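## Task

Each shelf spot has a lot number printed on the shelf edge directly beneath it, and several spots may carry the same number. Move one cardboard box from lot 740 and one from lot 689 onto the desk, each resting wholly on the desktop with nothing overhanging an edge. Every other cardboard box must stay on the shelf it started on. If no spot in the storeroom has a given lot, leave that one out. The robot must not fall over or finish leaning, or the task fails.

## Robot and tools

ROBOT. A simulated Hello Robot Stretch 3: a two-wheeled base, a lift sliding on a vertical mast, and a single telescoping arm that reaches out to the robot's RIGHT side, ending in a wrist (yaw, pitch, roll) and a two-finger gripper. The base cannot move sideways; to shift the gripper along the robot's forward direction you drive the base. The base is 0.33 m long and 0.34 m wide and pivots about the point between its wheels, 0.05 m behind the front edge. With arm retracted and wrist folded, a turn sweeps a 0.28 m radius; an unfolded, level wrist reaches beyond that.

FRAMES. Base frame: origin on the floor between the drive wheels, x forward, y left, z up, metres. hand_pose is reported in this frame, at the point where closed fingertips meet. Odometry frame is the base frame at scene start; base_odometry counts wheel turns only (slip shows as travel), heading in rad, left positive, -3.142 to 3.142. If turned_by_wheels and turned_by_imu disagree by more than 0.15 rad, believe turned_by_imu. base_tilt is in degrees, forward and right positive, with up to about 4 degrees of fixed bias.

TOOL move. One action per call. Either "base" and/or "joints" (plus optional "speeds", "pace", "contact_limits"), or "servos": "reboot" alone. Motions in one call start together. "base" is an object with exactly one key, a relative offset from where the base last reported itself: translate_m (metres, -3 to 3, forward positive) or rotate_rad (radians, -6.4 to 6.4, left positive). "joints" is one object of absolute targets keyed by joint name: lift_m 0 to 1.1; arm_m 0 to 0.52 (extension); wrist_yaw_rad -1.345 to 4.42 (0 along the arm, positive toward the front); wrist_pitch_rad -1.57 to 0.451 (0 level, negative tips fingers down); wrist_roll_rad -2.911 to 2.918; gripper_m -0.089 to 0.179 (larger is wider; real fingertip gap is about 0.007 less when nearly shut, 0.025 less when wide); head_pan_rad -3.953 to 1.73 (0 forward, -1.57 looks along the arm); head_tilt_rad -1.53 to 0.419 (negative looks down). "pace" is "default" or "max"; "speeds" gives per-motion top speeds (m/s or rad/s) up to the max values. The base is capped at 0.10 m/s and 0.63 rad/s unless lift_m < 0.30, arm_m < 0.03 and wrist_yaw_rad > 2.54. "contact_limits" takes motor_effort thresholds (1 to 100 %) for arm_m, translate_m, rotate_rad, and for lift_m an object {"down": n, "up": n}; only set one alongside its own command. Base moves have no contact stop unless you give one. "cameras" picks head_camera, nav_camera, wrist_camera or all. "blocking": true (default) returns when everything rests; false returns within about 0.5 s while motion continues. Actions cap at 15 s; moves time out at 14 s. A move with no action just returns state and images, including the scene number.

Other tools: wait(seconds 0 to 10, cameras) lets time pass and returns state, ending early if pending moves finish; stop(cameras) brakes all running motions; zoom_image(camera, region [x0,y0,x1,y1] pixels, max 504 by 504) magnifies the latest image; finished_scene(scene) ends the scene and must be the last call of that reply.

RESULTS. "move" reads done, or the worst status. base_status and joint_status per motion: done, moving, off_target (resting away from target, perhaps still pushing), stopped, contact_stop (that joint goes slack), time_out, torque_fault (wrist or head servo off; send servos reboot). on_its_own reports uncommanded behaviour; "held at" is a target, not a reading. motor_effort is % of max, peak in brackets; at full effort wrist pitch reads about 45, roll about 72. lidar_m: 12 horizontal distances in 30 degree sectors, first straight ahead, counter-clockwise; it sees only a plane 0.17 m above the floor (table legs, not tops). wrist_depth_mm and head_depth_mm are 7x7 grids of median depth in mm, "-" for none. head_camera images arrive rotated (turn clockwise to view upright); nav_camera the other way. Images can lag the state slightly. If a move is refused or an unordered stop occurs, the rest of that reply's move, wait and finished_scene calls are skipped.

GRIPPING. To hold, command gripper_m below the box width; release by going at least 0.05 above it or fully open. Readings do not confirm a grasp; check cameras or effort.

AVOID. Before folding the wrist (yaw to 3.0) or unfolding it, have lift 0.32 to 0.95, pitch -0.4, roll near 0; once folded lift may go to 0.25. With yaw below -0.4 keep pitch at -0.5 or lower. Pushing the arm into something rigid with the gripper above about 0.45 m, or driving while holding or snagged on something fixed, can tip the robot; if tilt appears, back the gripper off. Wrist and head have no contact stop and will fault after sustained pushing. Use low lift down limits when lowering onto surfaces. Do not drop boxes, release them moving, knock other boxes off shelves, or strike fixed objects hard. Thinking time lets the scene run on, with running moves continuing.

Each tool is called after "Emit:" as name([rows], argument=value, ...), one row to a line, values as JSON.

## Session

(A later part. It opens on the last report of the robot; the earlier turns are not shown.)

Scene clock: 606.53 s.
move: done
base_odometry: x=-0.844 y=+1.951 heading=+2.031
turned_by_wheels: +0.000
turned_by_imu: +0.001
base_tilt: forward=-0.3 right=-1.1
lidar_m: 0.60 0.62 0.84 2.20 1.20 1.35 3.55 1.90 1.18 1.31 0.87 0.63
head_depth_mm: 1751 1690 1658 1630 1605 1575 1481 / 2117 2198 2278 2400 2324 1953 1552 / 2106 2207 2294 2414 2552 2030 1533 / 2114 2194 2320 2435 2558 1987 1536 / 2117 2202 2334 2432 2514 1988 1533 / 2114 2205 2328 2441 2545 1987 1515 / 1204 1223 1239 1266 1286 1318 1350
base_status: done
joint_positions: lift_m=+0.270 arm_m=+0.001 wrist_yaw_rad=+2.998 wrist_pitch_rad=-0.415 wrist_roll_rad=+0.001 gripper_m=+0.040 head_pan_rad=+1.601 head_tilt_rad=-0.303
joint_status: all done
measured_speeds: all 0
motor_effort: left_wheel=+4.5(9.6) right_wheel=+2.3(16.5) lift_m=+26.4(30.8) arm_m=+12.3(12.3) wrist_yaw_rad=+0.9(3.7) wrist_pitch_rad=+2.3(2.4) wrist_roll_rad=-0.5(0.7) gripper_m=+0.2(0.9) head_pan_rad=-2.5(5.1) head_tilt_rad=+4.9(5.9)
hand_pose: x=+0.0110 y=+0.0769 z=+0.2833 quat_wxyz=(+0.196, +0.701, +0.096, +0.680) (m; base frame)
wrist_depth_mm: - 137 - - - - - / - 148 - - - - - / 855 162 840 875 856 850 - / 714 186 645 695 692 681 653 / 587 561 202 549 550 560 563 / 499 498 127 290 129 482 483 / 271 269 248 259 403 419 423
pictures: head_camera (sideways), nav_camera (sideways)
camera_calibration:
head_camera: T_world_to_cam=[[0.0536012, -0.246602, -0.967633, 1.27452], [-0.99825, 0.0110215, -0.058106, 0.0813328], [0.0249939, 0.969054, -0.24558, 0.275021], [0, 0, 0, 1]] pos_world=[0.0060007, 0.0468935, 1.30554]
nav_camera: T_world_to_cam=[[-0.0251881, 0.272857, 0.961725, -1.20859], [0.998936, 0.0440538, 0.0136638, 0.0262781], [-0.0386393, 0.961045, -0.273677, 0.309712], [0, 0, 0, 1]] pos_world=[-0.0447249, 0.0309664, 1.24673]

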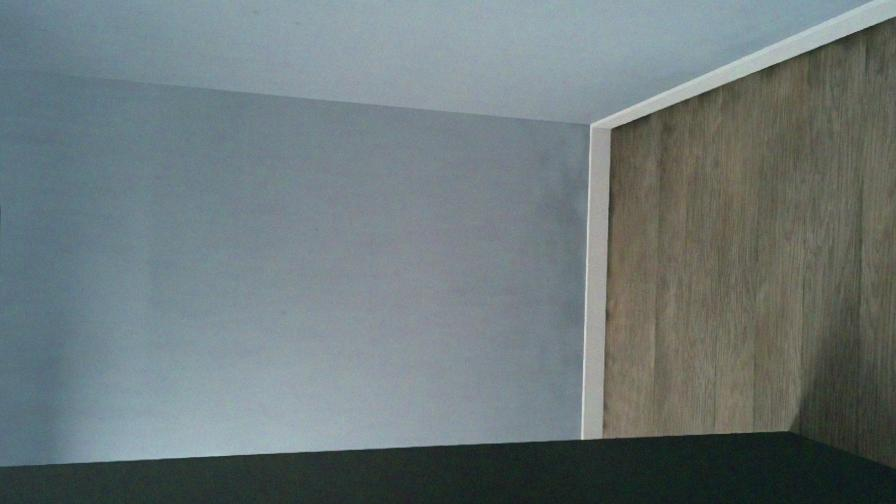

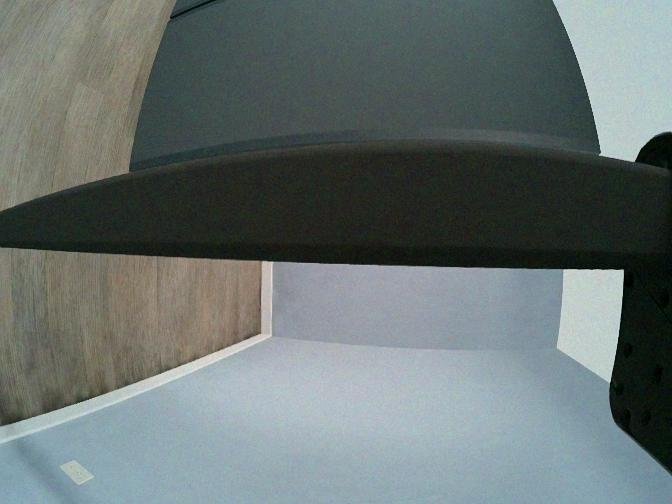

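Emit:
move(base={"rotate_rad": 1.59}, pace="max")

Emit:
move(base={"translate_m": 1.85}, pace="max", cameras=["nav_camera", "head_camera"])

Scene clock: 621.47 s.
move: done
base_odometry: x=-0.844 y=+1.951 heading=-2.663
turned_by_wheels: +1.590
turned_by_imu: +1.558
base_tilt: forward=-0.2 right=-1.2
lidar_m: 2.18 1.06 1.35 3.53 1.90 1.18 1.32 0.87 0.63 0.60 0.62 0.84
head_depth_mm: 3044 2873 2654 2611 2568 2045 1555 / 3070 3700 3558 3661 2959 2025 1542 / 3073 3724 3915 - 2926 2021 1551 / 3114 3719 3930 3701 2866 2002 1543 / 3164 3734 - - 2870 2004 1534 / 3207 3718 3875 - 2831 1982 1525 / 3244 3710 3786 3392 2660 1972 1531
base_status: done
joint_positions: lift_m=+0.270 arm_m=+0.001 wrist_yaw_rad=+2.998 wrist_pitch_rad=-0.415 wrist_roll_rad=+0.001 gripper_m=+0.040 head_pan_rad=+1.600 head_tilt_rad=-0.299
joint_status: not commanded
measured_speeds: all 0
motor_effort: left_wheel=-6.2(15.1) right_wheel=+7.2(14.6) lift_m=+29.6(29.6) arm_m=+1.8(12.9) wrist_yaw_rad=+1.7(3.0) wrist_pitch_rad=+2.3(2.4) wrist_roll_rad=-0.4(0.7) gripper_m=-0.5(0.8) head_pan_rad=-2.2(3.6) head_tilt_rad=+4.7(6.2)
hand_pose: x=+0.0110 y=+0.0769 z=+0.2833 quat_wxyz=(+0.196, +0.701, +0.096, +0.680) (m; base frame)
wrist_depth_mm: - 137 - - - - - / - 148 - - - - - / 847 161 842 878 878 853 865 / 708 186 637 698 691 682 674 / 590 563 203 553 551 562 565 / 505 496 127 288 129 480 482 / 271 268 247 258 403 423 419
pictures: none

Scene clock: 629.07 s.
move: done
base_odometry: x=-2.486 y=+1.099 heading=-2.663
turned_by_wheels: +0.000
turned_by_imu: +0.001
base_tilt: forward=-0.2 right=-1.0
lidar_m: 0.60 0.62 0.83 2.19 0.61 0.63 2.40 0.82 0.59 0.57 0.59 0.62
head_depth_mm: 1727 1686 1658 1626 1591 1561 1468 / 2549 2491 2454 2366 2330 1951 1550 / 3035 3733 - - 2919 2018 1544 / 3078 3808 - - 2894 2015 1546 / 3139 3700 3824 - 2847 2000 1526 / 2574 2056 2142 2257 2362 1940 1521 / 1180 1200 1261 1327 1388 1464 1440
base_status: done
joint_positions: lift_m=+0.270 arm_m=+0.001 wrist_yaw_rad=+2.998 wrist_pitch_rad=-0.415 wrist_roll_rad=+0.001 gripper_m=+0.040 head_pan_rad=+1.600 head_tilt_rad=-0.299
joint_status: not commanded
measured_speeds: all 0
motor_effort: left_wheel=-2.1(13.2) right_wheel=+7.8(13.7) lift_m=+26.0(30.5) arm_m=-11.0(13.9) wrist_yaw_rad=+0.9(3.1) wrist_pitch_rad=+2.2(2.4) wrist_roll_rad=-0.4(0.7) gripper_m=+0.0(1.0) head_pan_rad=-2.0(3.4) head_tilt_rad=+1.4(4.8)
hand_pose: x=+0.0110 y=+0.0769 z=+0.2833 quat_wxyz=(+0.196, +0.701, +0.096, +0.680) (m; base frame)
wrist_depth_mm: - 137 - - - - - / - 147 - - - - - / - 161 837 872 878 816 - / 634 186 642 695 690 685 656 / 563 562 203 558 552 565 565 / 499 493 126 290 129 483 479 / 270 268 248 259 404 421 421
pictures: head_camera (sideways), nav_camera (sideways)
camera_calibration:
head_camera: T_world_to_cam=[[0.0533577, -0.242829, -0.9686, 1.27581], [-0.998247, 0.0118946, -0.0579729, 0.0812308], [0.0255986, 0.969996, -0.241769, 0.270032], [0, 0, 0, 1]] pos_world=[0.00610167, 0.0469082, 1.30574]
nav_camera: T_world_to_cam=[[-0.0248747, 0.269074, 0.962798, -1.20999], [0.998967, 0.0433386, 0.0136973, 0.0262414], [-0.0380407, 0.962144, -0.269874, 0.304702], [0, 0, 0, 1]] pos_world=[-0.0447214, 0.0312732, 1.24685]

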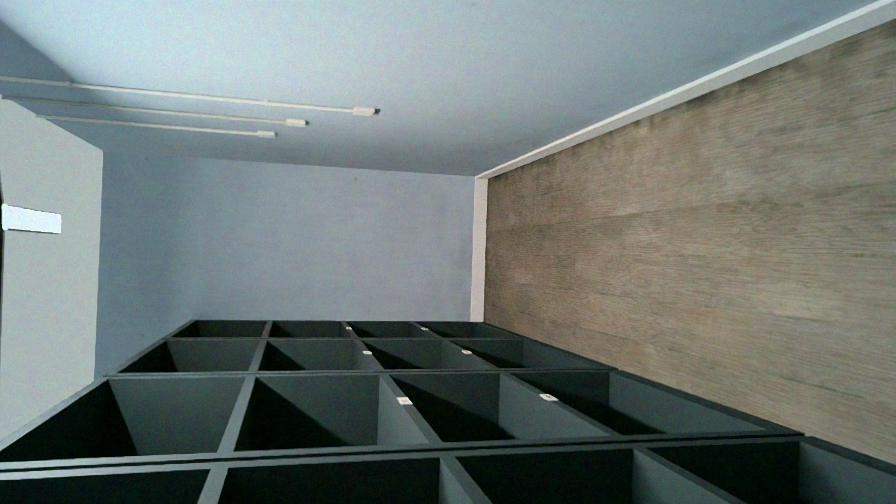

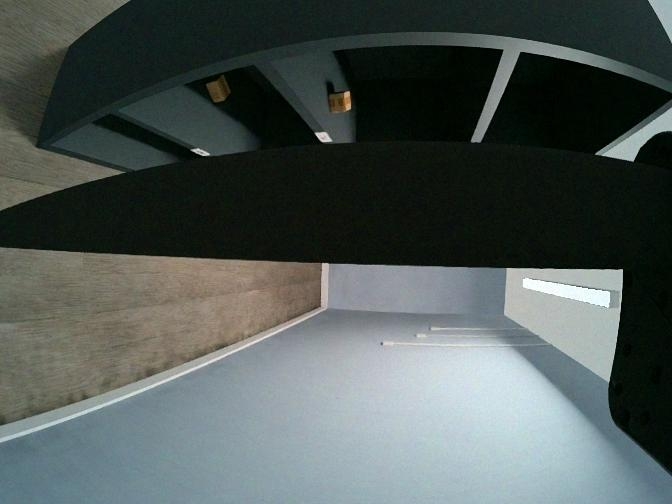

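Emit:
move(base={"rotate_rad": -1.59}, joints={"head_pan_rad": -2.0, "head_tilt_rad": -0.35}, pace="max", cameras=["nav_camera", "head_camera"])

Emit:
move(base={"translate_m": -0.6}, joints={"head_pan_rad": -1.57, "head_tilt_rad": -0.35}, pace="max", cameras=["nav_camera", "head_camera"])

Scene clock: 640.87 s.
move: done
base_odometry: x=-2.486 y=+1.099 heading=+2.031
turned_by_wheels: -1.590
turned_by_imu: -1.559
base_tilt: forward=-0.3 right=-1.2
lidar_m: 0.57 0.59 0.62 0.60 0.62 0.83 2.20 0.61 0.63 2.37 0.82 0.59
head_depth_mm: 539 554 566 581 610 652 812 / 616 635 654 675 697 723 746 / 721 744 772 799 832 868 905 / 2974 3159 3162 3339 1055 1084 1150 / 2873 2966 3163 3303 2615 1874 1463 / 2744 2888 3058 3190 2591 1864 1462 / 2631 2730 2927 3062 2550 1829 1443
base_status: done
joint_positions: lift_m=+0.270 arm_m=+0.001 wrist_yaw_rad=+2.998 wrist_pitch_rad=-0.415 wrist_roll_rad=+0.001 gripper_m=+0.040 head_pan_rad=-2.008 head_tilt_rad=-0.350
joint_status: all done
measured_speeds: translate_m=+0.000 rotate_rad=+0.000 lift_m=+0.000 arm_m=+0.000 wrist_yaw_rad=+0.000 wrist_pitch_rad=+0.000 wrist_roll_rad=+0.000 head_pan_rad=+0.024 head_tilt_rad=+0.000
motor_effort: left_wheel=+5.3(14.7) right_wheel=-7.7(15.1) lift_m=+23.7(30.7) arm_m=-13.0(13.8) wrist_yaw_rad=+1.7(2.9) wrist_pitch_rad=+2.3(2.4) wrist_roll_rad=-0.3(0.7) gripper_m=+0.3(0.8) head_pan_rad=+3.4(5.3) head_tilt_rad=-3.6(6.1)
hand_pose: x=+0.0110 y=+0.0769 z=+0.2833 quat_wxyz=(+0.196, +0.701, +0.096, +0.680) (m; base frame)
wrist_depth_mm: 527 137 - - - - - / - 147 - - - - - / - 160 170 - - - - / 685 182 192 694 688 687 650 / 584 570 202 553 550 572 561 / 498 496 127 289 129 485 483 / 272 269 248 258 407 423 420
pictures: head_camera (sideways), nav_camera (sideways)
camera_calibration:
head_camera: T_world_to_cam=[[0.0822012, 0.285094, -0.954968, 1.25784], [0.887582, -0.456731, -0.0599507, 0.072272], [-0.453255, -0.842685, -0.290588, 0.3366], [0, 0, 0, 1]] pos_world=[-0.0149781, -0.0419476, 1.30335]
nav_camera: T_world_to_cam=[[-0.119285, -0.295371, 0.947907, -1.18993], [-0.912063, 0.409846, 0.0129355, 0.0389485], [-0.392317, -0.863007, -0.318286, 0.369883], [0, 0, 0, 1]] pos_world=[0.0386946, -0.0482215, 1.24517]

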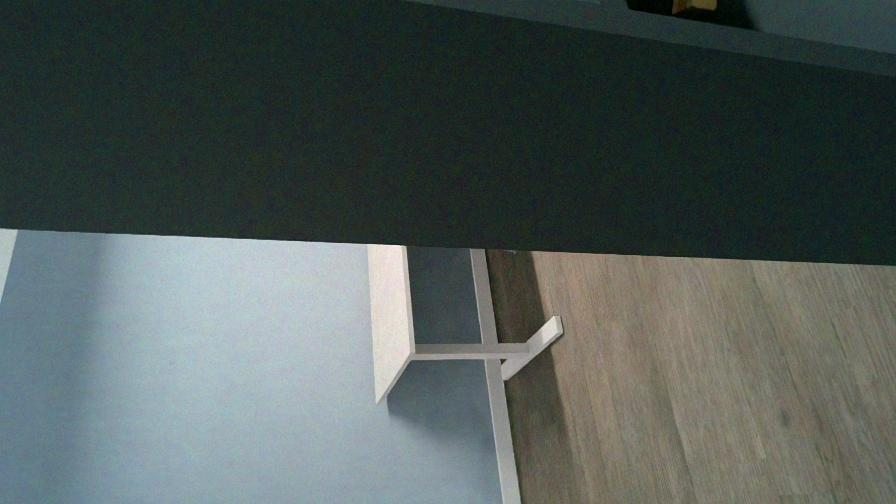

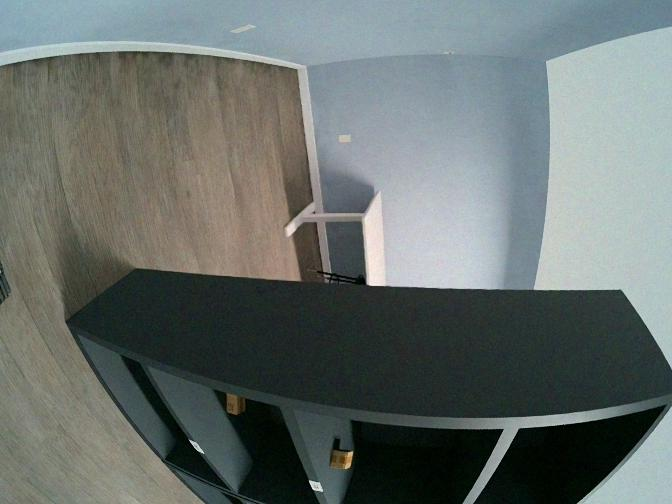

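Scene clock: 644.20 s.
move: done
base_odometry: x=-2.220 y=+0.561 heading=+2.031
turned_by_wheels: +0.000
turned_by_imu: -0.001
base_tilt: forward=-0.3 right=-1.2
lidar_m: 1.16 0.85 0.61 0.59 0.61 0.82 1.78 0.84 0.91 0.45 0.43 1.21
head_depth_mm: 350 776 823 870 662 489 862 / 354 772 817 863 653 485 881 / 359 769 814 861 648 483 875 / 364 768 812 858 642 479 872 / 369 765 806 845 638 476 866 / 376 499 511 525 541 456 578 / 329 347 368 387 418 453 494
base_status: done
joint_positions: lift_m=+0.270 arm_m=+0.001 wrist_yaw_rad=+2.998 wrist_pitch_rad=-0.415 wrist_roll_rad=+0.001 gripper_m=+0.040 head_pan_rad=-1.569 head_tilt_rad=-0.350
joint_status: all done
measured_speeds: all 0
motor_effort: left_wheel=-4.2(12.0) right_wheel=-3.0(18.2) lift_m=+25.3(30.9) arm_m=-11.0(13.1) wrist_yaw_rad=+1.4(2.9) wrist_pitch_rad=+2.3(2.5) wrist_roll_rad=-0.2(0.6) gripper_m=+0.4(1.0) head_pan_rad=-3.0(5.4) head_tilt_rad=-2.4(6.2)
hand_pose: x=+0.0110 y=+0.0769 z=+0.2833 quat_wxyz=(+0.196, +0.701, +0.096, +0.680) (m; base frame)
wrist_depth_mm: 524 137 - - - - - / - 148 - - - - - / - 161 170 - - - 766 / 653 182 192 670 688 685 677 / 596 564 202 559 550 566 561 / 500 500 126 289 129 485 479 / 269 269 250 259 404 422 421
pictures: head_camera (sideways), nav_camera (sideways)
camera_calibration:
head_camera: T_world_to_cam=[[-0.0466675, 0.29303, -0.954963, 1.25863], [0.99754, -0.0363982, -0.0599169, 0.0715533], [-0.0523164, -0.95541, -0.290611, 0.33418], [0, 0, 0, 1]] pos_world=[0.00484274, -0.0469331, 1.30335]
nav_camera: T_world_to_cam=[[0.0174837, -0.318064, 0.947908, -1.19076], [-0.999781, -0.0164607, 0.0129172, 0.0394761], [0.0114948, -0.947926, -0.318282, 0.367419], [0, 0, 0, 1]] pos_world=[0.056063, -0.0298026, 1.24517]

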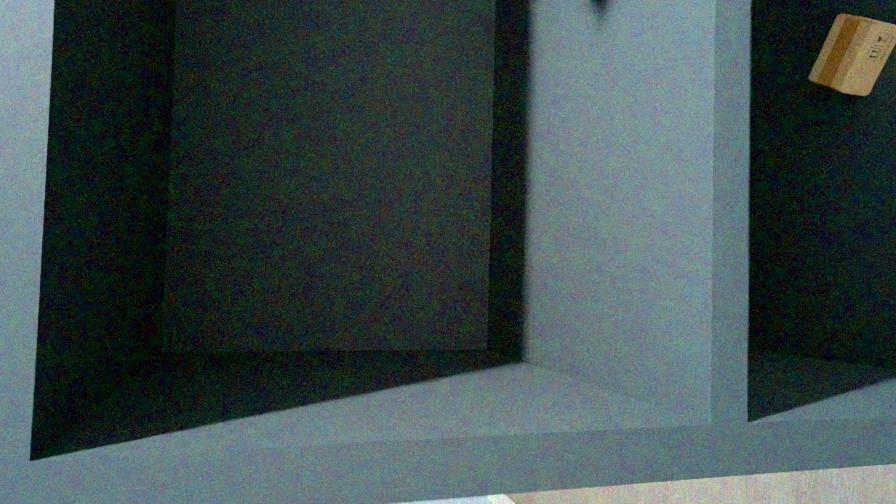

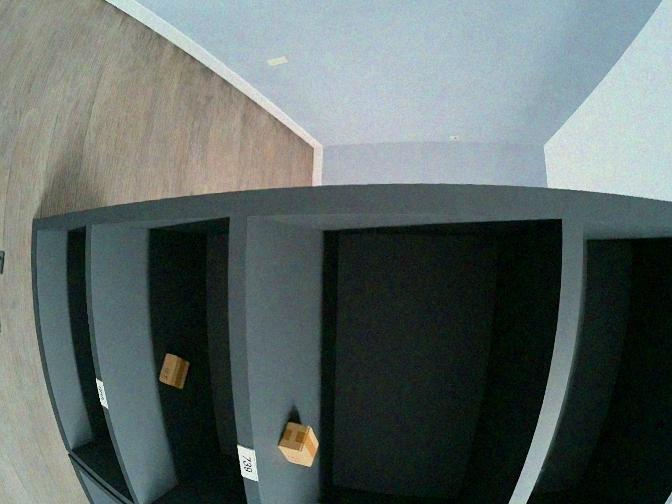

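Emit:
move(joints={"head_pan_rad": -2.3, "head_tilt_rad": -0.4}, pace="max", cameras=["nav_camera", "head_camera"])

Emit:
move(base={"translate_m": -0.5}, joints={"head_pan_rad": -1.57, "head_tilt_rad": -0.5}, pace="max", cameras=["nav_camera", "head_camera"])

Emit:
move(base={"translate_m": -0.5}, joints={"head_pan_rad": -1.57, "head_tilt_rad": -0.5}, pace="max", cameras=["nav_camera", "head_camera"])

Scene clock: 660.67 s.
move: done
base_odometry: x=-2.220 y=+0.561 heading=+2.031
turned_by_wheels: +0.000
turned_by_imu: +0.000
base_tilt: forward=-0.3 right=-1.2
lidar_m: 1.16 0.85 0.61 0.59 0.61 0.82 1.77 0.84 0.91 0.44 0.43 1.21
head_depth_mm: 683 754 843 1046 1471 1637 1422 / 694 762 796 833 918 1010 1300 / 583 831 877 881 973 1018 1100 / 515 918 980 921 696 1054 860 / 467 976 1042 910 615 1048 833 / 477 900 957 895 578 1009 828 / 488 829 874 879 573 928 822
base_status: not commanded
joint_positions: lift_m=+0.270 arm_m=+0.001 wrist_yaw_rad=+2.998 wrist_pitch_rad=-0.415 wrist_roll_rad=+0.001 gripper_m=+0.040 head_pan_rad=-2.323 head_tilt_rad=-0.400
joint_status: all done
measured_speeds: all 0
motor_effort: left_wheel=-3.9(4.5) right_wheel=-2.7(4.0) lift_m=+23.4(24.4) arm_m=-9.1(10.2) wrist_yaw_rad=+1.6(3.0) wrist_pitch_rad=+2.2(2.4) wrist_roll_rad=-0.5(0.6) gripper_m=+0.4(0.9) head_pan_rad=+0.6(4.0) head_tilt_rad=-4.2(6.4)
hand_pose: x=+0.0110 y=+0.0769 z=+0.2833 quat_wxyz=(+0.196, +0.701, +0.096, +0.680) (m; base frame)
wrist_depth_mm: 529 137 - - - - - / - 147 - - - - - / - 161 170 - - - 775 / 660 182 191 670 691 681 672 / 582 563 202 561 544 569 562 / 502 490 127 289 129 483 481 / 270 268 248 260 408 426 421
pictures: head_camera (sideways), nav_camera (sideways)
camera_calibration:
head_camera: T_world_to_cam=[[0.198775, 0.280018, -0.93919, 1.23657], [0.704258, -0.707248, -0.0618119, 0.0758093], [-0.681549, -0.649145, -0.337788, 0.399363], [0, 0, 0, 1]] pos_world=[-0.0270033, -0.033401, 1.30096]
nav_camera: T_world_to_cam=[[-0.236952, -0.277998, 0.930898, -1.16703], [-0.74044, 0.672012, 0.0122131, 0.0387905], [-0.62897, -0.68638, -0.365075, 0.432177], [0, 0, 0, 1]] pos_world=[0.0240179, -0.0538623, 1.24369]

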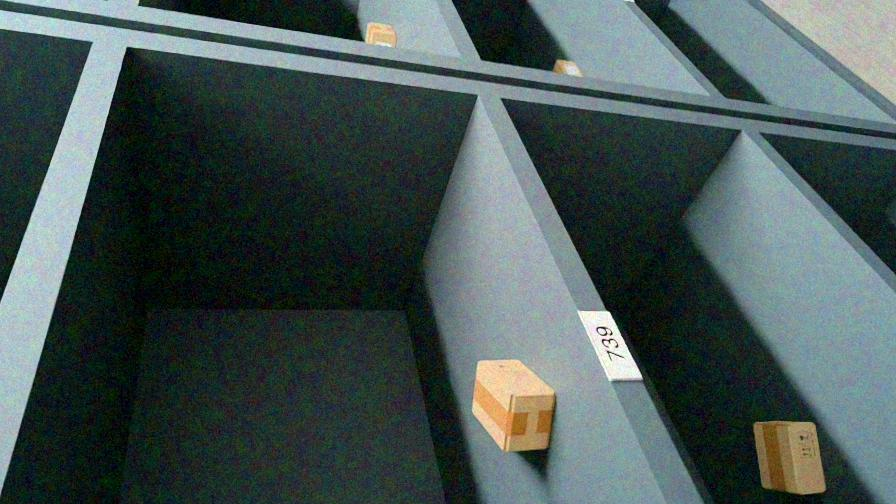

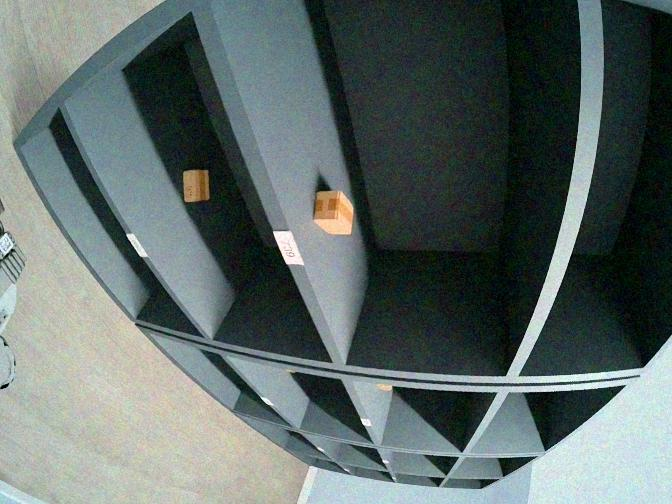

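Scene clock: 663.67 s.
move: done
base_odometry: x=-1.998 y=+0.113 heading=+2.031
turned_by_wheels: +0.000
turned_by_imu: -0.001
base_tilt: forward=-0.3 right=-1.2
lidar_m: 1.66 0.84 0.60 0.58 0.60 0.81 2.12 1.24 0.49 0.84 0.87 0.74
head_depth_mm: 616 628 618 609 534 594 630 / 720 770 828 725 528 838 759 / 718 776 848 714 524 948 774 / 715 773 844 711 519 945 769 / 714 772 844 703 516 936 768 / 714 766 837 695 511 881 765 / 711 767 836 579 509 930 761
base_status: done
joint_positions: lift_m=+0.270 arm_m=+0.001 wrist_yaw_rad=+2.998 wrist_pitch_rad=-0.415 wrist_roll_rad=+0.001 gripper_m=+0.040 head_pan_rad=-1.569 head_tilt_rad=-0.504
joint_status: all done
measured_speeds: all 0
motor_effort: left_wheel=+0.3(13.8) right_wheel=-10.6(15.9) lift_m=+28.2(30.6) arm_m=-8.1(9.6) wrist_yaw_rad=+2.1(3.1) wrist_pitch_rad=+2.3(2.5) wrist_roll_rad=-0.2(0.7) gripper_m=+0.3(0.9) head_pan_rad=-3.0(5.3) head_tilt_rad=+2.7(5.7)
hand_pose: x=+0.0110 y=+0.0769 z=+0.2833 quat_wxyz=(+0.195, +0.701, +0.096, +0.680) (m; base frame)
wrist_depth_mm: 523 136 539 - - - - / - 148 - - - - - / - 161 170 - - - - / - 182 192 665 686 685 679 / 589 561 202 560 550 568 561 / 500 497 126 288 129 480 483 / 271 269 248 260 403 422 424
pictures: head_camera (sideways), nav_camera (sideways)
camera_calibration:
head_camera: T_world_to_cam=[[-0.047082, 0.435508, -0.898953, 1.1855], [0.997536, -0.0263588, -0.0650151, 0.078194], [-0.0520099, -0.899799, -0.433194, 0.519668], [0, 0, 0, 1]] pos_world=[0.00484235, -0.0466378, 1.29591]
nav_camera: T_world_to_cam=[[0.017893, -0.459262, 0.888121, -1.11274], [-0.99977, -0.0186945, 0.0104752, 0.0426632], [0.0117921, -0.888104, -0.459491, 0.551129], [0, 0, 0, 1]] pos_world=[0.0560646, -0.0207808, 1.24104]

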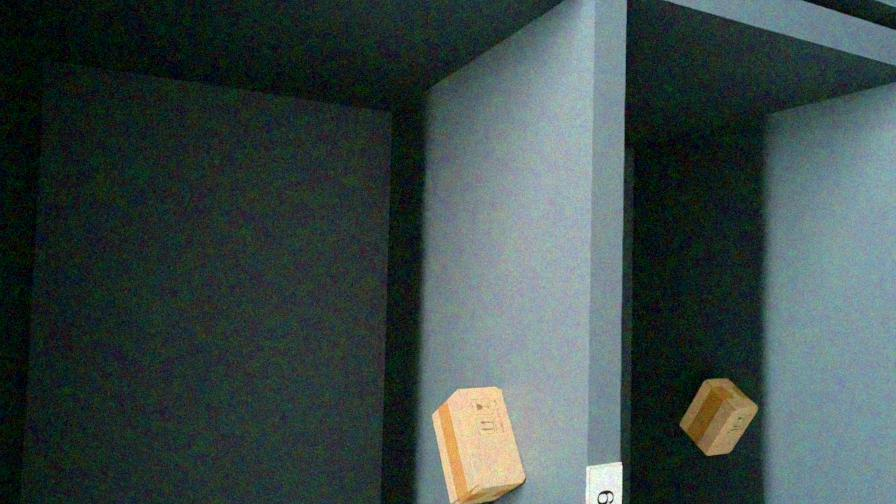

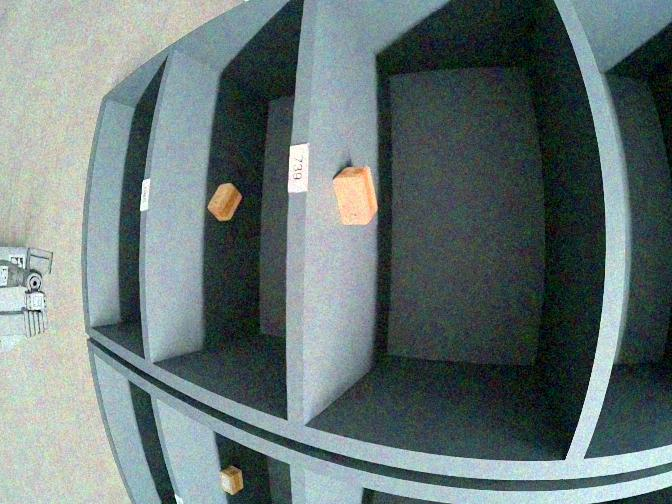

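Scene clock: 666.67 s.
move: done
base_odometry: x=-1.776 y=-0.335 heading=+2.031
turned_by_wheels: +0.000
turned_by_imu: +0.000
base_tilt: forward=-0.2 right=-1.2
lidar_m: 2.15 0.83 0.59 0.57 0.59 0.79 2.09 0.80 0.93 0.69 0.47 1.18
head_depth_mm: 729 787 858 638 535 967 784 / 728 790 859 697 530 964 779 / 726 786 853 721 526 953 774 / 723 785 851 714 523 947 774 / 722 780 853 706 518 944 766 / 696 761 808 666 514 872 746 / 495 500 507 517 493 557 635
base_status: done
joint_positions: lift_m=+0.270 arm_m=+0.001 wrist_yaw_rad=+2.998 wrist_pitch_rad=-0.415 wrist_roll_rad=+0.001 gripper_m=+0.040 head_pan_rad=-1.570 head_tilt_rad=-0.500
joint_status: all done
measured_speeds: all 0
motor_effort: left_wheel=-4.7(13.0) right_wheel=-4.4(18.1) lift_m=+24.7(28.8) arm_m=-6.1(8.2) wrist_yaw_rad=+1.4(3.2) wrist_pitch_rad=+2.3(2.4) wrist_roll_rad=-0.4(0.6) gripper_m=+0.3(0.9) head_pan_rad=-3.5(4.0) head_tilt_rad=+3.4(4.9)
hand_pose: x=+0.0110 y=+0.0769 z=+0.2833 quat_wxyz=(+0.195, +0.701, +0.096, +0.680) (m; base frame)
wrist_depth_mm: 520 137 540 - - - - / - 147 - - - - - / - 161 171 - - - - / - 183 191 666 677 686 684 / 592 562 202 555 547 562 565 / 502 500 127 289 129 484 486 / 271 269 248 260 406 423 419
pictures: head_camera (sideways), nav_camera (sideways)
camera_calibration:
head_camera: T_world_to_cam=[[-0.0466171, 0.432321, -0.900514, 1.18756], [0.997505, -0.0276992, -0.064936, 0.0780435], [-0.0530167, -0.901294, -0.429951, 0.515475], [0, 0, 0, 1]] pos_world=[0.0048409, -0.0466526, 1.29612]
nav_camera: T_world_to_cam=[[0.0173525, -0.456101, 0.889759, -1.11487], [-0.999791, -0.0175236, 0.0105156, 0.0426278], [0.0107956, -0.889756, -0.45631, 0.54707], [0, 0, 0, 1]] pos_world=[0.0560588, -0.0209895, 1.24116]

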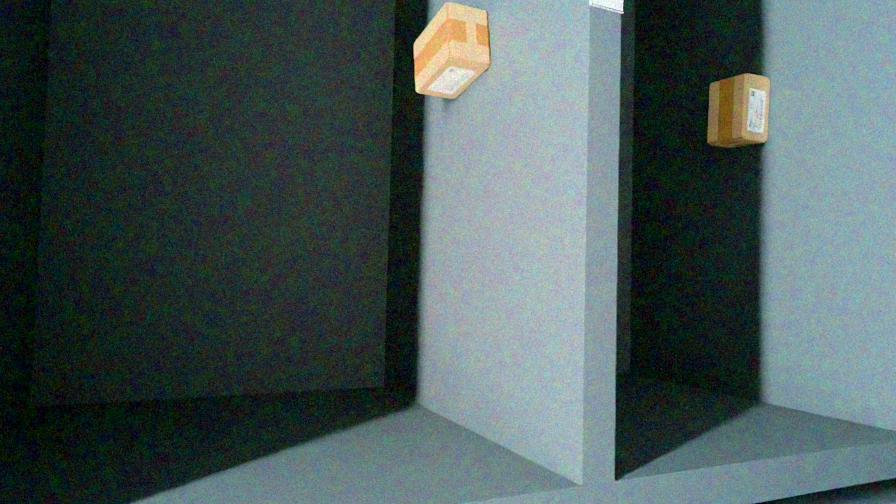

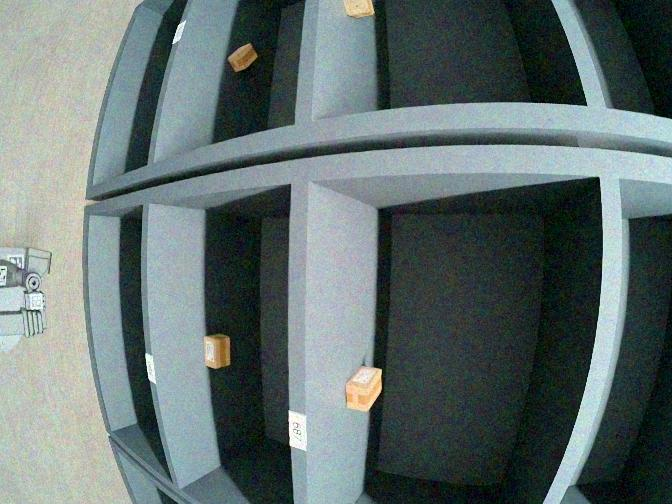

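Emit:
zoom_image(camera="nav_camera", region=[275, 405, 325, 455])

Emit:
zoom_image(camera="nav_camera", region=[130, 345, 170, 385])

Emit:
zoom_image(camera="nav_camera", region=[160, 10, 200, 50])

Emit:
move(base={"translate_m": -0.6}, joints={"head_pan_rad": -1.3, "head_tilt_rad": -0.5}, pace="max", cameras=["nav_camera", "head_camera"])

Scaled by 10.080 from the camera's 672x504 image, which has a finer 792x594 frame.

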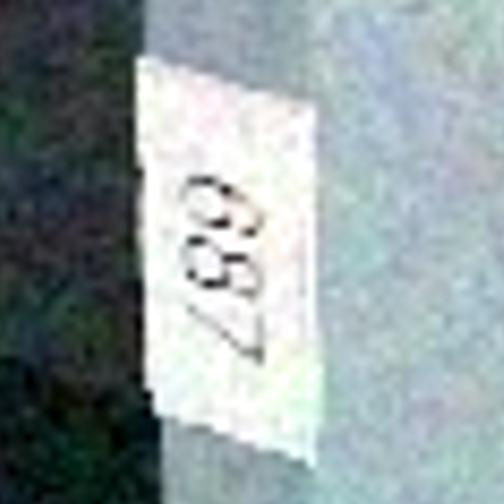

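Scaled by 12.600 from the camera's 672x504 image, which has a finer 792x594 frame.

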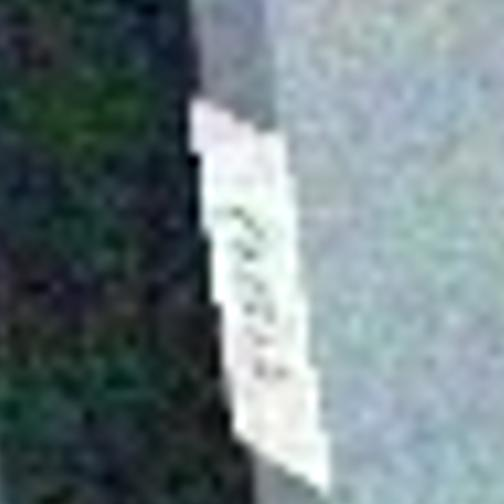

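Scaled by 12.600 from the camera's 672x504 image, which has a finer 792x594 frame.

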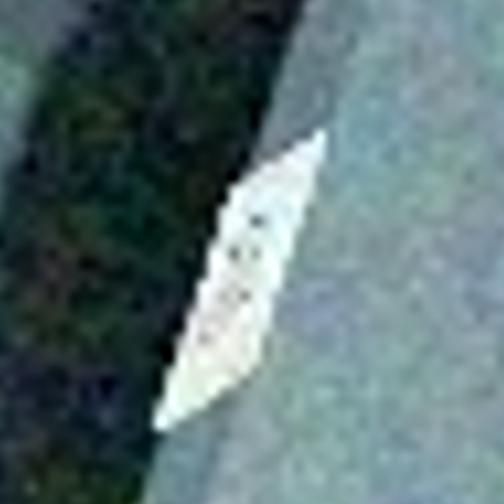

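Scene clock: 678.53 s.
move: done
base_odometry: x=-1.510 y=-0.873 heading=+2.031
turned_by_wheels: +0.000
turned_by_imu: -0.001
base_tilt: forward=-0.3 right=-1.3
lidar_m: 1.75 0.81 0.58 0.56 0.58 0.78 1.99 1.10 0.47 0.46 0.93 0.88
head_depth_mm: 706 753 796 632 490 527 585 / 722 774 839 732 529 904 742 / 740 795 864 721 527 955 776 / 756 816 889 716 546 946 775 / 776 837 913 706 568 941 770 / 794 861 928 685 1079 906 786 / 817 886 956 690 1069 934 804
base_status: done
joint_positions: lift_m=+0.270 arm_m=+0.001 wrist_yaw_rad=+2.998 wrist_pitch_rad=-0.415 wrist_roll_rad=+0.001 gripper_m=+0.040 head_pan_rad=-1.300 head_tilt_rad=-0.500
joint_status: all done
measured_speeds: all 0
motor_effort: left_wheel=-4.2(13.2) right_wheel=-3.1(18.2) lift_m=+24.5(31.4) arm_m=-3.1(5.6) wrist_yaw_rad=+1.2(3.5) wrist_pitch_rad=+2.4(2.4) wrist_roll_rad=-0.3(0.7) gripper_m=+0.1(0.9) head_pan_rad=+2.5(4.0) head_tilt_rad=+3.6(6.1)
hand_pose: x=+0.0110 y=+0.0769 z=+0.2833 quat_wxyz=(+0.195, +0.701, +0.096, +0.680) (m; base frame)
wrist_depth_mm: 506 137 538 548 - - - / 535 147 - - - - - / - 161 170 - - - - / - 182 190 662 658 688 682 / 584 574 202 552 549 562 560 / 499 498 126 291 129 481 481 / 270 270 248 259 407 421 418
pictures: head_camera (sideways), nav_camera (sideways)
camera_calibration:
head_camera: T_world_to_cam=[[-0.160354, 0.403742, -0.90071, 1.18849], [0.968629, 0.239881, -0.0649197, 0.0781923], [0.189853, -0.882864, -0.429542, 0.513455], [0, 0, 0, 1]] pos_world=[0.0173601, -0.045291, 1.29612]
nav_camera: T_world_to_cam=[[0.138482, -0.43449, 0.889967, -1.11587], [-0.958756, -0.284034, 0.0105175, 0.0423458], [0.248211, -0.854718, -0.455903, 0.5451], [0, 0, 0, 1]] pos_world=[0.0598274, -0.00690106, 1.24116]

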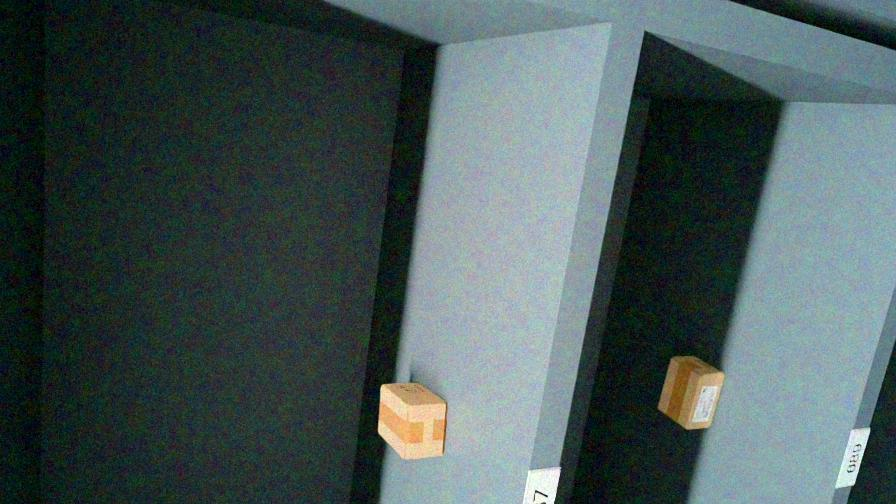

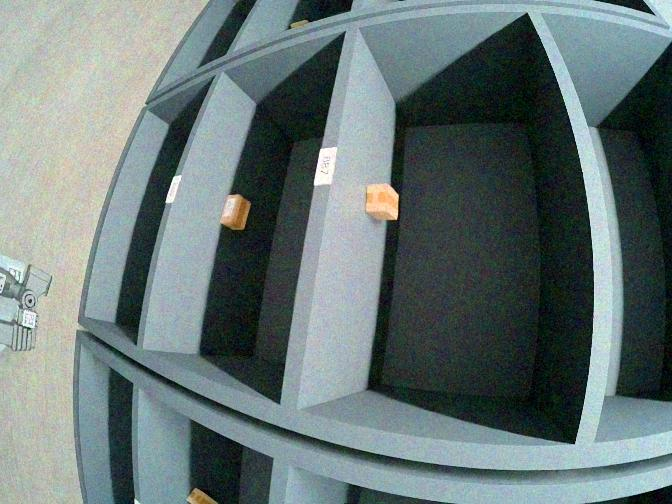

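Emit:
zoom_image(camera="head_camera", region=[820, 420, 896, 496])

Emit:
zoom_image(camera="nav_camera", region=[300, 140, 350, 190])

Emit:
zoom_image(camera="nav_camera", region=[155, 170, 195, 210])

Scaled by 6.632 from the camera's 896x504 image, which has a finer 1280x720 frame.

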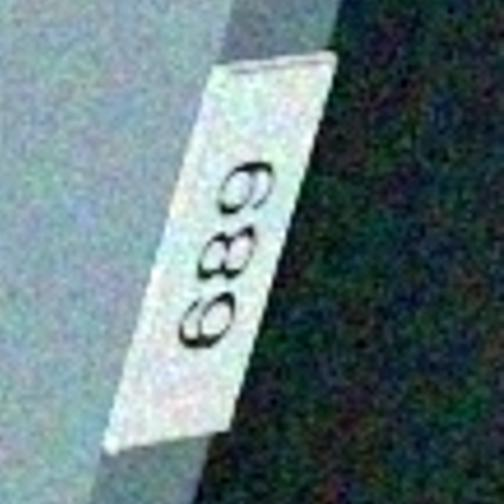

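Scaled by 10.080 from the camera's 672x504 image, which has a finer 792x594 frame.

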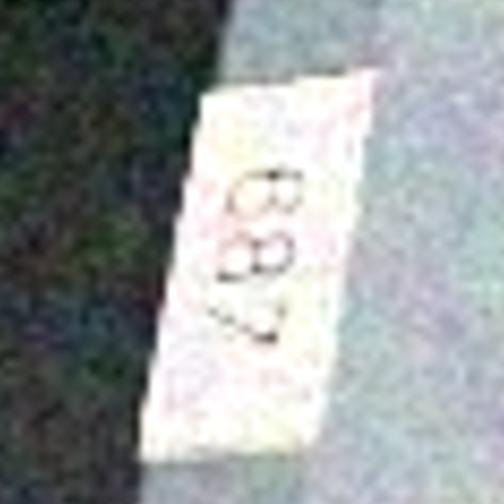

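Scaled by 12.600 from the camera's 672x504 image, which has a finer 792x594 frame.

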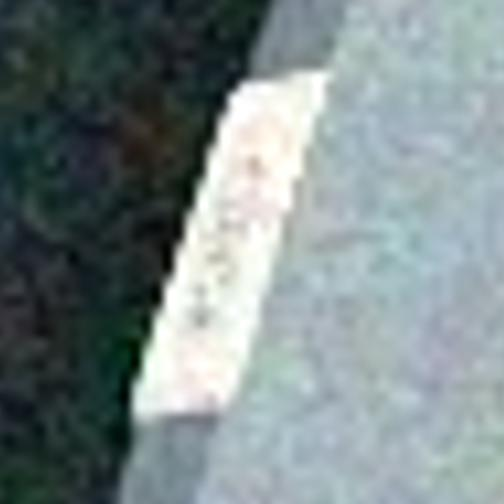

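Emit:
move(joints={"head_pan_rad": -1.05, "head_tilt_rad": -0.75}, pace="max", cameras=["head_camera"])

Scene clock: 694.07 s.
move: done
base_odometry: x=-1.510 y=-0.873 heading=+2.031
turned_by_wheels: +0.000
turned_by_imu: +0.000
base_tilt: forward=-0.4 right=-1.3
lidar_m: 1.75 0.81 0.58 0.56 0.57 0.78 1.99 1.11 0.47 0.45 0.93 0.88
head_depth_mm: 726 793 636 512 955 800 825 / 763 825 632 530 950 812 1093 / 803 858 621 1098 944 847 1103 / 847 894 616 1130 941 1200 1127 / 892 897 611 1162 933 1252 1143 / 929 882 662 1148 976 1264 1129 / 849 860 694 1066 1213 1297 1130
base_status: not commanded
joint_positions: lift_m=+0.270 arm_m=+0.001 wrist_yaw_rad=+2.998 wrist_pitch_rad=-0.415 wrist_roll_rad=+0.001 gripper_m=+0.040 head_pan_rad=-1.044 head_tilt_rad=-0.750
joint_status: all done
measured_speeds: all 0
motor_effort: left_wheel=-3.7(4.3) right_wheel=-3.6(3.7) lift_m=+23.8(24.2) arm_m=-1.2(2.2) wrist_yaw_rad=+1.6(3.0) wrist_pitch_rad=+2.2(2.4) wrist_roll_rad=-0.5(0.6) gripper_m=+0.2(0.8) head_pan_rad=+3.0(5.0) head_tilt_rad=-6.1(7.7)
hand_pose: x=+0.0110 y=+0.0769 z=+0.2833 quat_wxyz=(+0.195, +0.701, +0.096, +0.680) (m; base frame)
wrist_depth_mm: 510 137 535 539 - - - / 549 147 - - - - - / - 161 170 - - - - / - 181 189 669 654 680 670 / 588 568 202 553 551 572 557 / 502 494 127 289 129 484 476 / 270 269 249 258 406 424 418
pictures: head_camera (sideways)
camera_calibration:
head_camera: T_world_to_cam=[[-0.362801, 0.53107, -0.765729, 1.01375], [0.86781, 0.491943, -0.0699815, 0.0853877], [0.33953, -0.689897, -0.639345, 0.785483], [0, 0, 0, 1]] pos_world=[0.0269955, -0.0384768, 1.28443]

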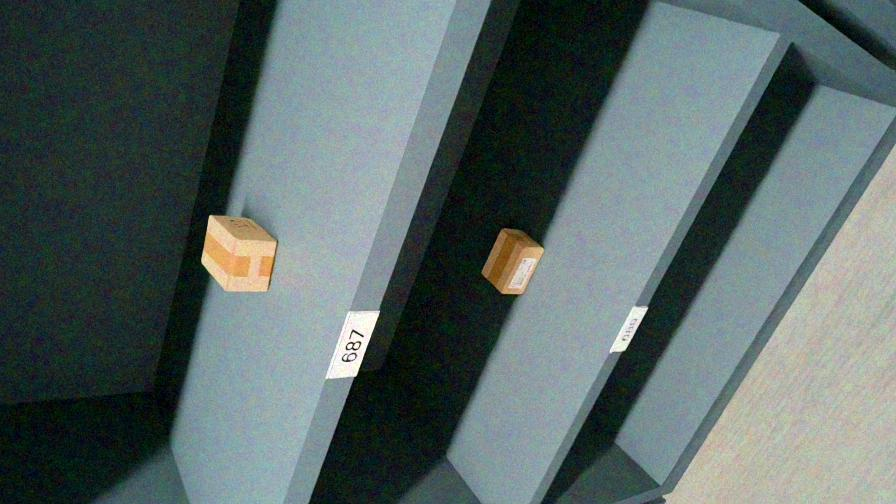

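Emit:
zoom_image(camera="head_camera", region=[600, 300, 660, 360])

Emit:
zoom_image(camera="head_camera", region=[320, 300, 390, 385])

Scaled by 8.400 from the camera's 896x504 image, which has a finer 1280x720 frame.

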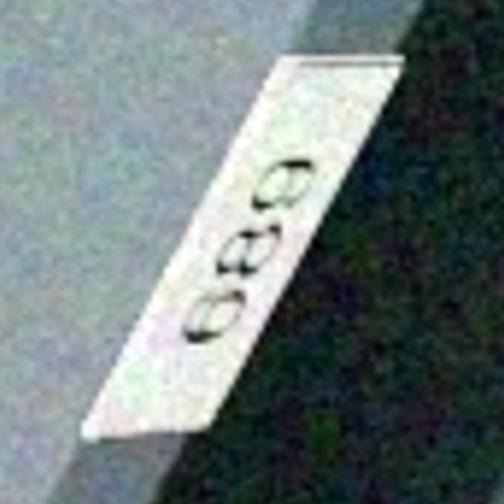

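Scaled by 5.929 from the camera's 896x504 image, which has a finer 1280x720 frame.

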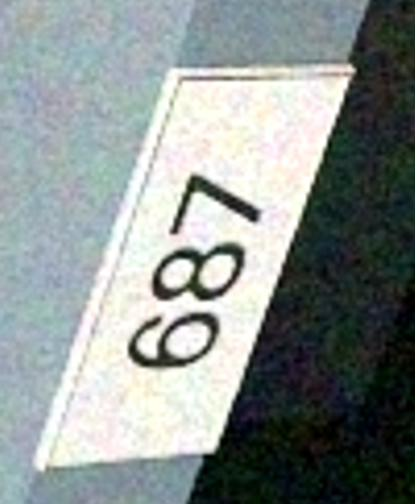

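Emit:
move(base={"rotate_rad": 0.35})

Emit:
move(base={"translate_m": 0.377})

Emit:
move(base={"rotate_rad": -0.35}, joints={"head_pan_rad": -1.57, "head_tilt_rad": -0.7, "lift_m": 0.75}, cameras=["head_camera", "nav_camera"])

Scene clock: 739.67 s.
move: done
base_odometry: x=-1.510 y=-0.873 heading=+2.380
turned_by_wheels: +0.350
turned_by_imu: +0.344
base_tilt: forward=-0.3 right=-1.2
lidar_m: 1.01 0.62 0.56 0.56 0.67 1.27 1.11 1.01 0.46 0.90 0.88 1.75
head_depth_mm: 844 886 635 1086 959 798 1061 / 923 938 629 1148 948 835 1097 / 909 927 653 1175 945 1234 1129 / 826 870 1043 1164 1022 1270 1152 / 760 825 975 1084 1362 1317 1142 / 725 813 974 1225 1525 1316 1143 / 1431 1598 1565 1815 1568 1311 1132
base_status: done
joint_positions: lift_m=+0.270 arm_m=+0.001 wrist_yaw_rad=+2.998 wrist_pitch_rad=-0.415 wrist_roll_rad=+0.001 gripper_m=+0.040 head_pan_rad=-1.050 head_tilt_rad=-0.750
joint_status: not commanded
measured_speeds: all 0
motor_effort: left_wheel=-9.2(12.4) right_wheel=+9.5(11.6) lift_m=+23.4(24.4) arm_m=+0.4(1.3) wrist_yaw_rad=+1.7(2.9) wrist_pitch_rad=+2.3(2.4) wrist_roll_rad=-0.3(0.7) gripper_m=+0.5(0.7) head_pan_rad=-3.4(3.6) head_tilt_rad=-5.5(6.6)
hand_pose: x=+0.0110 y=+0.0769 z=+0.2833 quat_wxyz=(+0.195, +0.701, +0.096, +0.680) (m; base frame)
wrist_depth_mm: - 137 - - 533 514 488 / - 147 - - - 538 517 / 816 162 170 - - - - / 722 186 219 669 653 635 - / 587 562 203 556 549 568 559 / 500 497 127 290 129 484 477 / 270 270 249 259 404 424 417
pictures: none

Scene clock: 744.10 s.
move: done
base_odometry: x=-1.782 y=-0.612 heading=+2.380
turned_by_wheels: +0.000
turned_by_imu: +0.000
base_tilt: forward=-0.4 right=-1.1
lidar_m: 0.79 0.49 0.44 0.44 0.53 0.99 1.48 0.72 0.98 0.73 0.70 1.45
head_depth_mm: 573 683 672 1082 958 1196 1103 / 577 637 708 909 977 1266 1136 / 1159 811 791 888 1056 1256 1158 / 1263 915 1496 1211 1491 1304 1148 / 1342 990 1533 1679 1538 1326 1144 / 1256 1378 1508 1739 1553 1325 1134 / 1182 1344 2240 1884 1565 1315 1134
base_status: done
joint_positions: lift_m=+0.270 arm_m=+0.001 wrist_yaw_rad=+2.998 wrist_pitch_rad=-0.415 wrist_roll_rad=+0.001 gripper_m=+0.040 head_pan_rad=-1.050 head_tilt_rad=-0.750
joint_status: not commanded
measured_speeds: all 0
motor_effort: left_wheel=+3.5(8.6) right_wheel=+8.2(13.6) lift_m=+24.1(24.6) arm_m=-0.7(1.3) wrist_yaw_rad=+2.8(3.1) wrist_pitch_rad=+2.2(2.4) wrist_roll_rad=-0.4(0.8) gripper_m=+0.1(0.9) head_pan_rad=-3.2(3.7) head_tilt_rad=-4.9(6.4)
hand_pose: x=+0.0110 y=+0.0769 z=+0.2833 quat_wxyz=(+0.195, +0.701, +0.096, +0.680) (m; base frame)
wrist_depth_mm: 139 137 482 453 429 411 389 / - 148 516 490 468 441 421 / - 161 170 534 504 479 454 / 688 182 189 - 537 514 486 / 588 564 202 552 158 542 523 / 502 497 127 289 129 482 483 / 270 270 248 258 406 423 417
pictures: none

Scene clock: 749.30 s.
move: done
base_odometry: x=-1.782 y=-0.612 heading=+2.031
turned_by_wheels: -0.350
turned_by_imu: -0.345
base_tilt: forward=-0.2 right=-1.1
lidar_m: 1.84 0.63 0.46 0.44 0.45 0.61 1.60 1.48 0.71 1.02 0.70 1.42
head_depth_mm: 840 926 710 1098 983 1077 1163 / 836 923 702 1180 993 1283 1167 / 839 917 692 1174 989 1270 1162 / 834 916 685 1167 984 1258 1150 / 832 912 676 1168 973 1251 340 / 829 904 667 1161 969 1244 1133 / 832 899 660 1139 963 1213 1133
base_status: done
joint_positions: lift_m=+0.750 arm_m=+0.001 wrist_yaw_rad=+2.998 wrist_pitch_rad=-0.415 wrist_roll_rad=+0.001 gripper_m=+0.040 head_pan_rad=-1.570 head_tilt_rad=-0.700
joint_status: all done
measured_speeds: all 0
motor_effort: left_wheel=+7.9(12.3) right_wheel=-9.9(12.7) lift_m=+30.7(35.1) arm_m=-2.8(3.4) wrist_yaw_rad=+1.1(3.0) wrist_pitch_rad=+2.2(2.4) wrist_roll_rad=-0.4(0.6) gripper_m=+0.5(1.0) head_pan_rad=+3.2(5.0) head_tilt_rad=+3.4(5.9)
hand_pose: x=+0.0110 y=+0.0769 z=+0.7633 quat_wxyz=(+0.195, +0.701, +0.096, +0.680) (m; base frame)
wrist_depth_mm: 407 137 434 442 463 470 487 / 441 148 465 484 501 524 532 / 484 162 500 525 536 - - / 526 183 189 - - - - / - - 200 - 152 - - / - - 127 - 127 - - / - - 254 - 871 881 891
pictures: head_camera (sideways), nav_camera (sideways)
camera_calibration:
head_camera: T_world_to_cam=[[-0.0467528, 0.602594, -0.796677, 1.0521], [0.997493, -0.0142449, -0.0693123, 0.0837179], [-0.0531158, -0.797921, -0.600418, 0.737246], [0, 0, 0, 1]] pos_world=[0.0048402, -0.044536, 1.28665]
nav_camera: T_world_to_cam=[[0.0174936, -0.623678, 0.781485, -0.97371], [-0.99979, -0.0192719, 0.00700015, 0.047116], [0.0106948, -0.781443, -0.623884, 0.76501], [0, 0, 0, 1]] pos_world=[0.0559581, -0.00856181, 1.23789]

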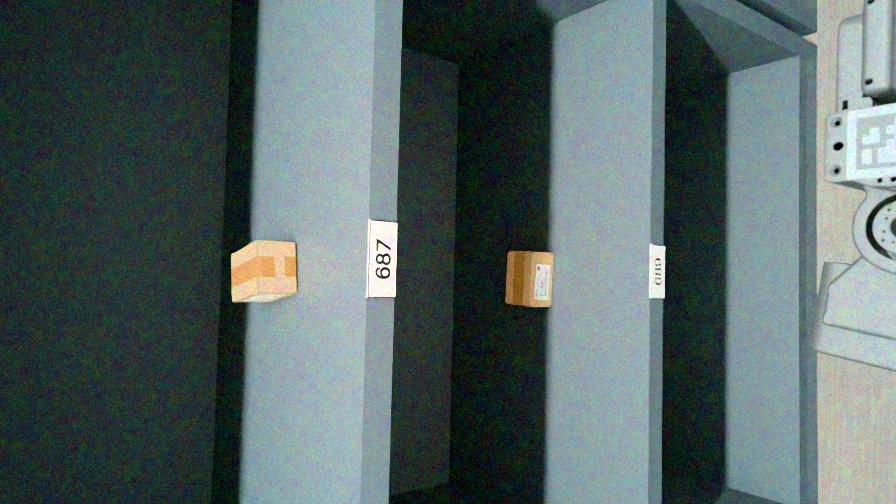

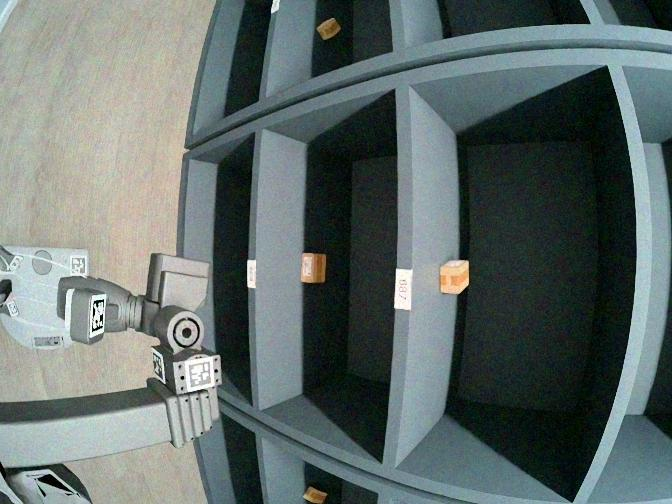

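Emit:
zoom_image(camera="head_camera", region=[630, 245, 684, 299])

Emit:
zoom_image(camera="nav_camera", region=[235, 255, 271, 291])

Scaled by 9.333 from the camera's 896x504 image, which has a finer 1280x720 frame.

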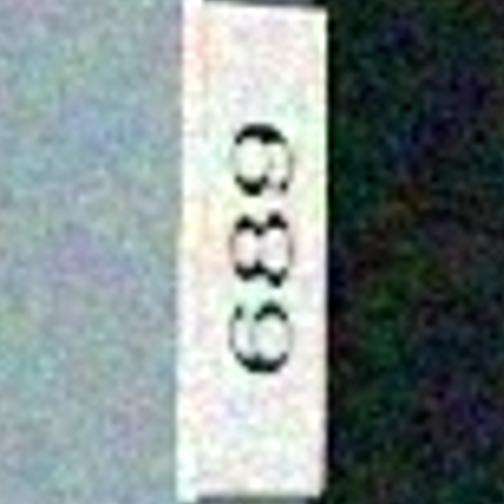

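Scaled by 14.000 from the camera's 672x504 image, which has a finer 792x594 frame.

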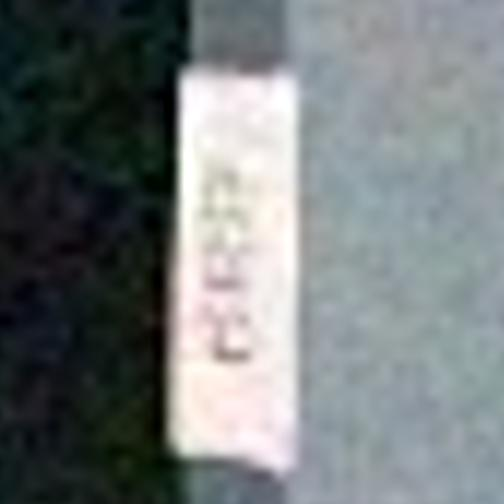

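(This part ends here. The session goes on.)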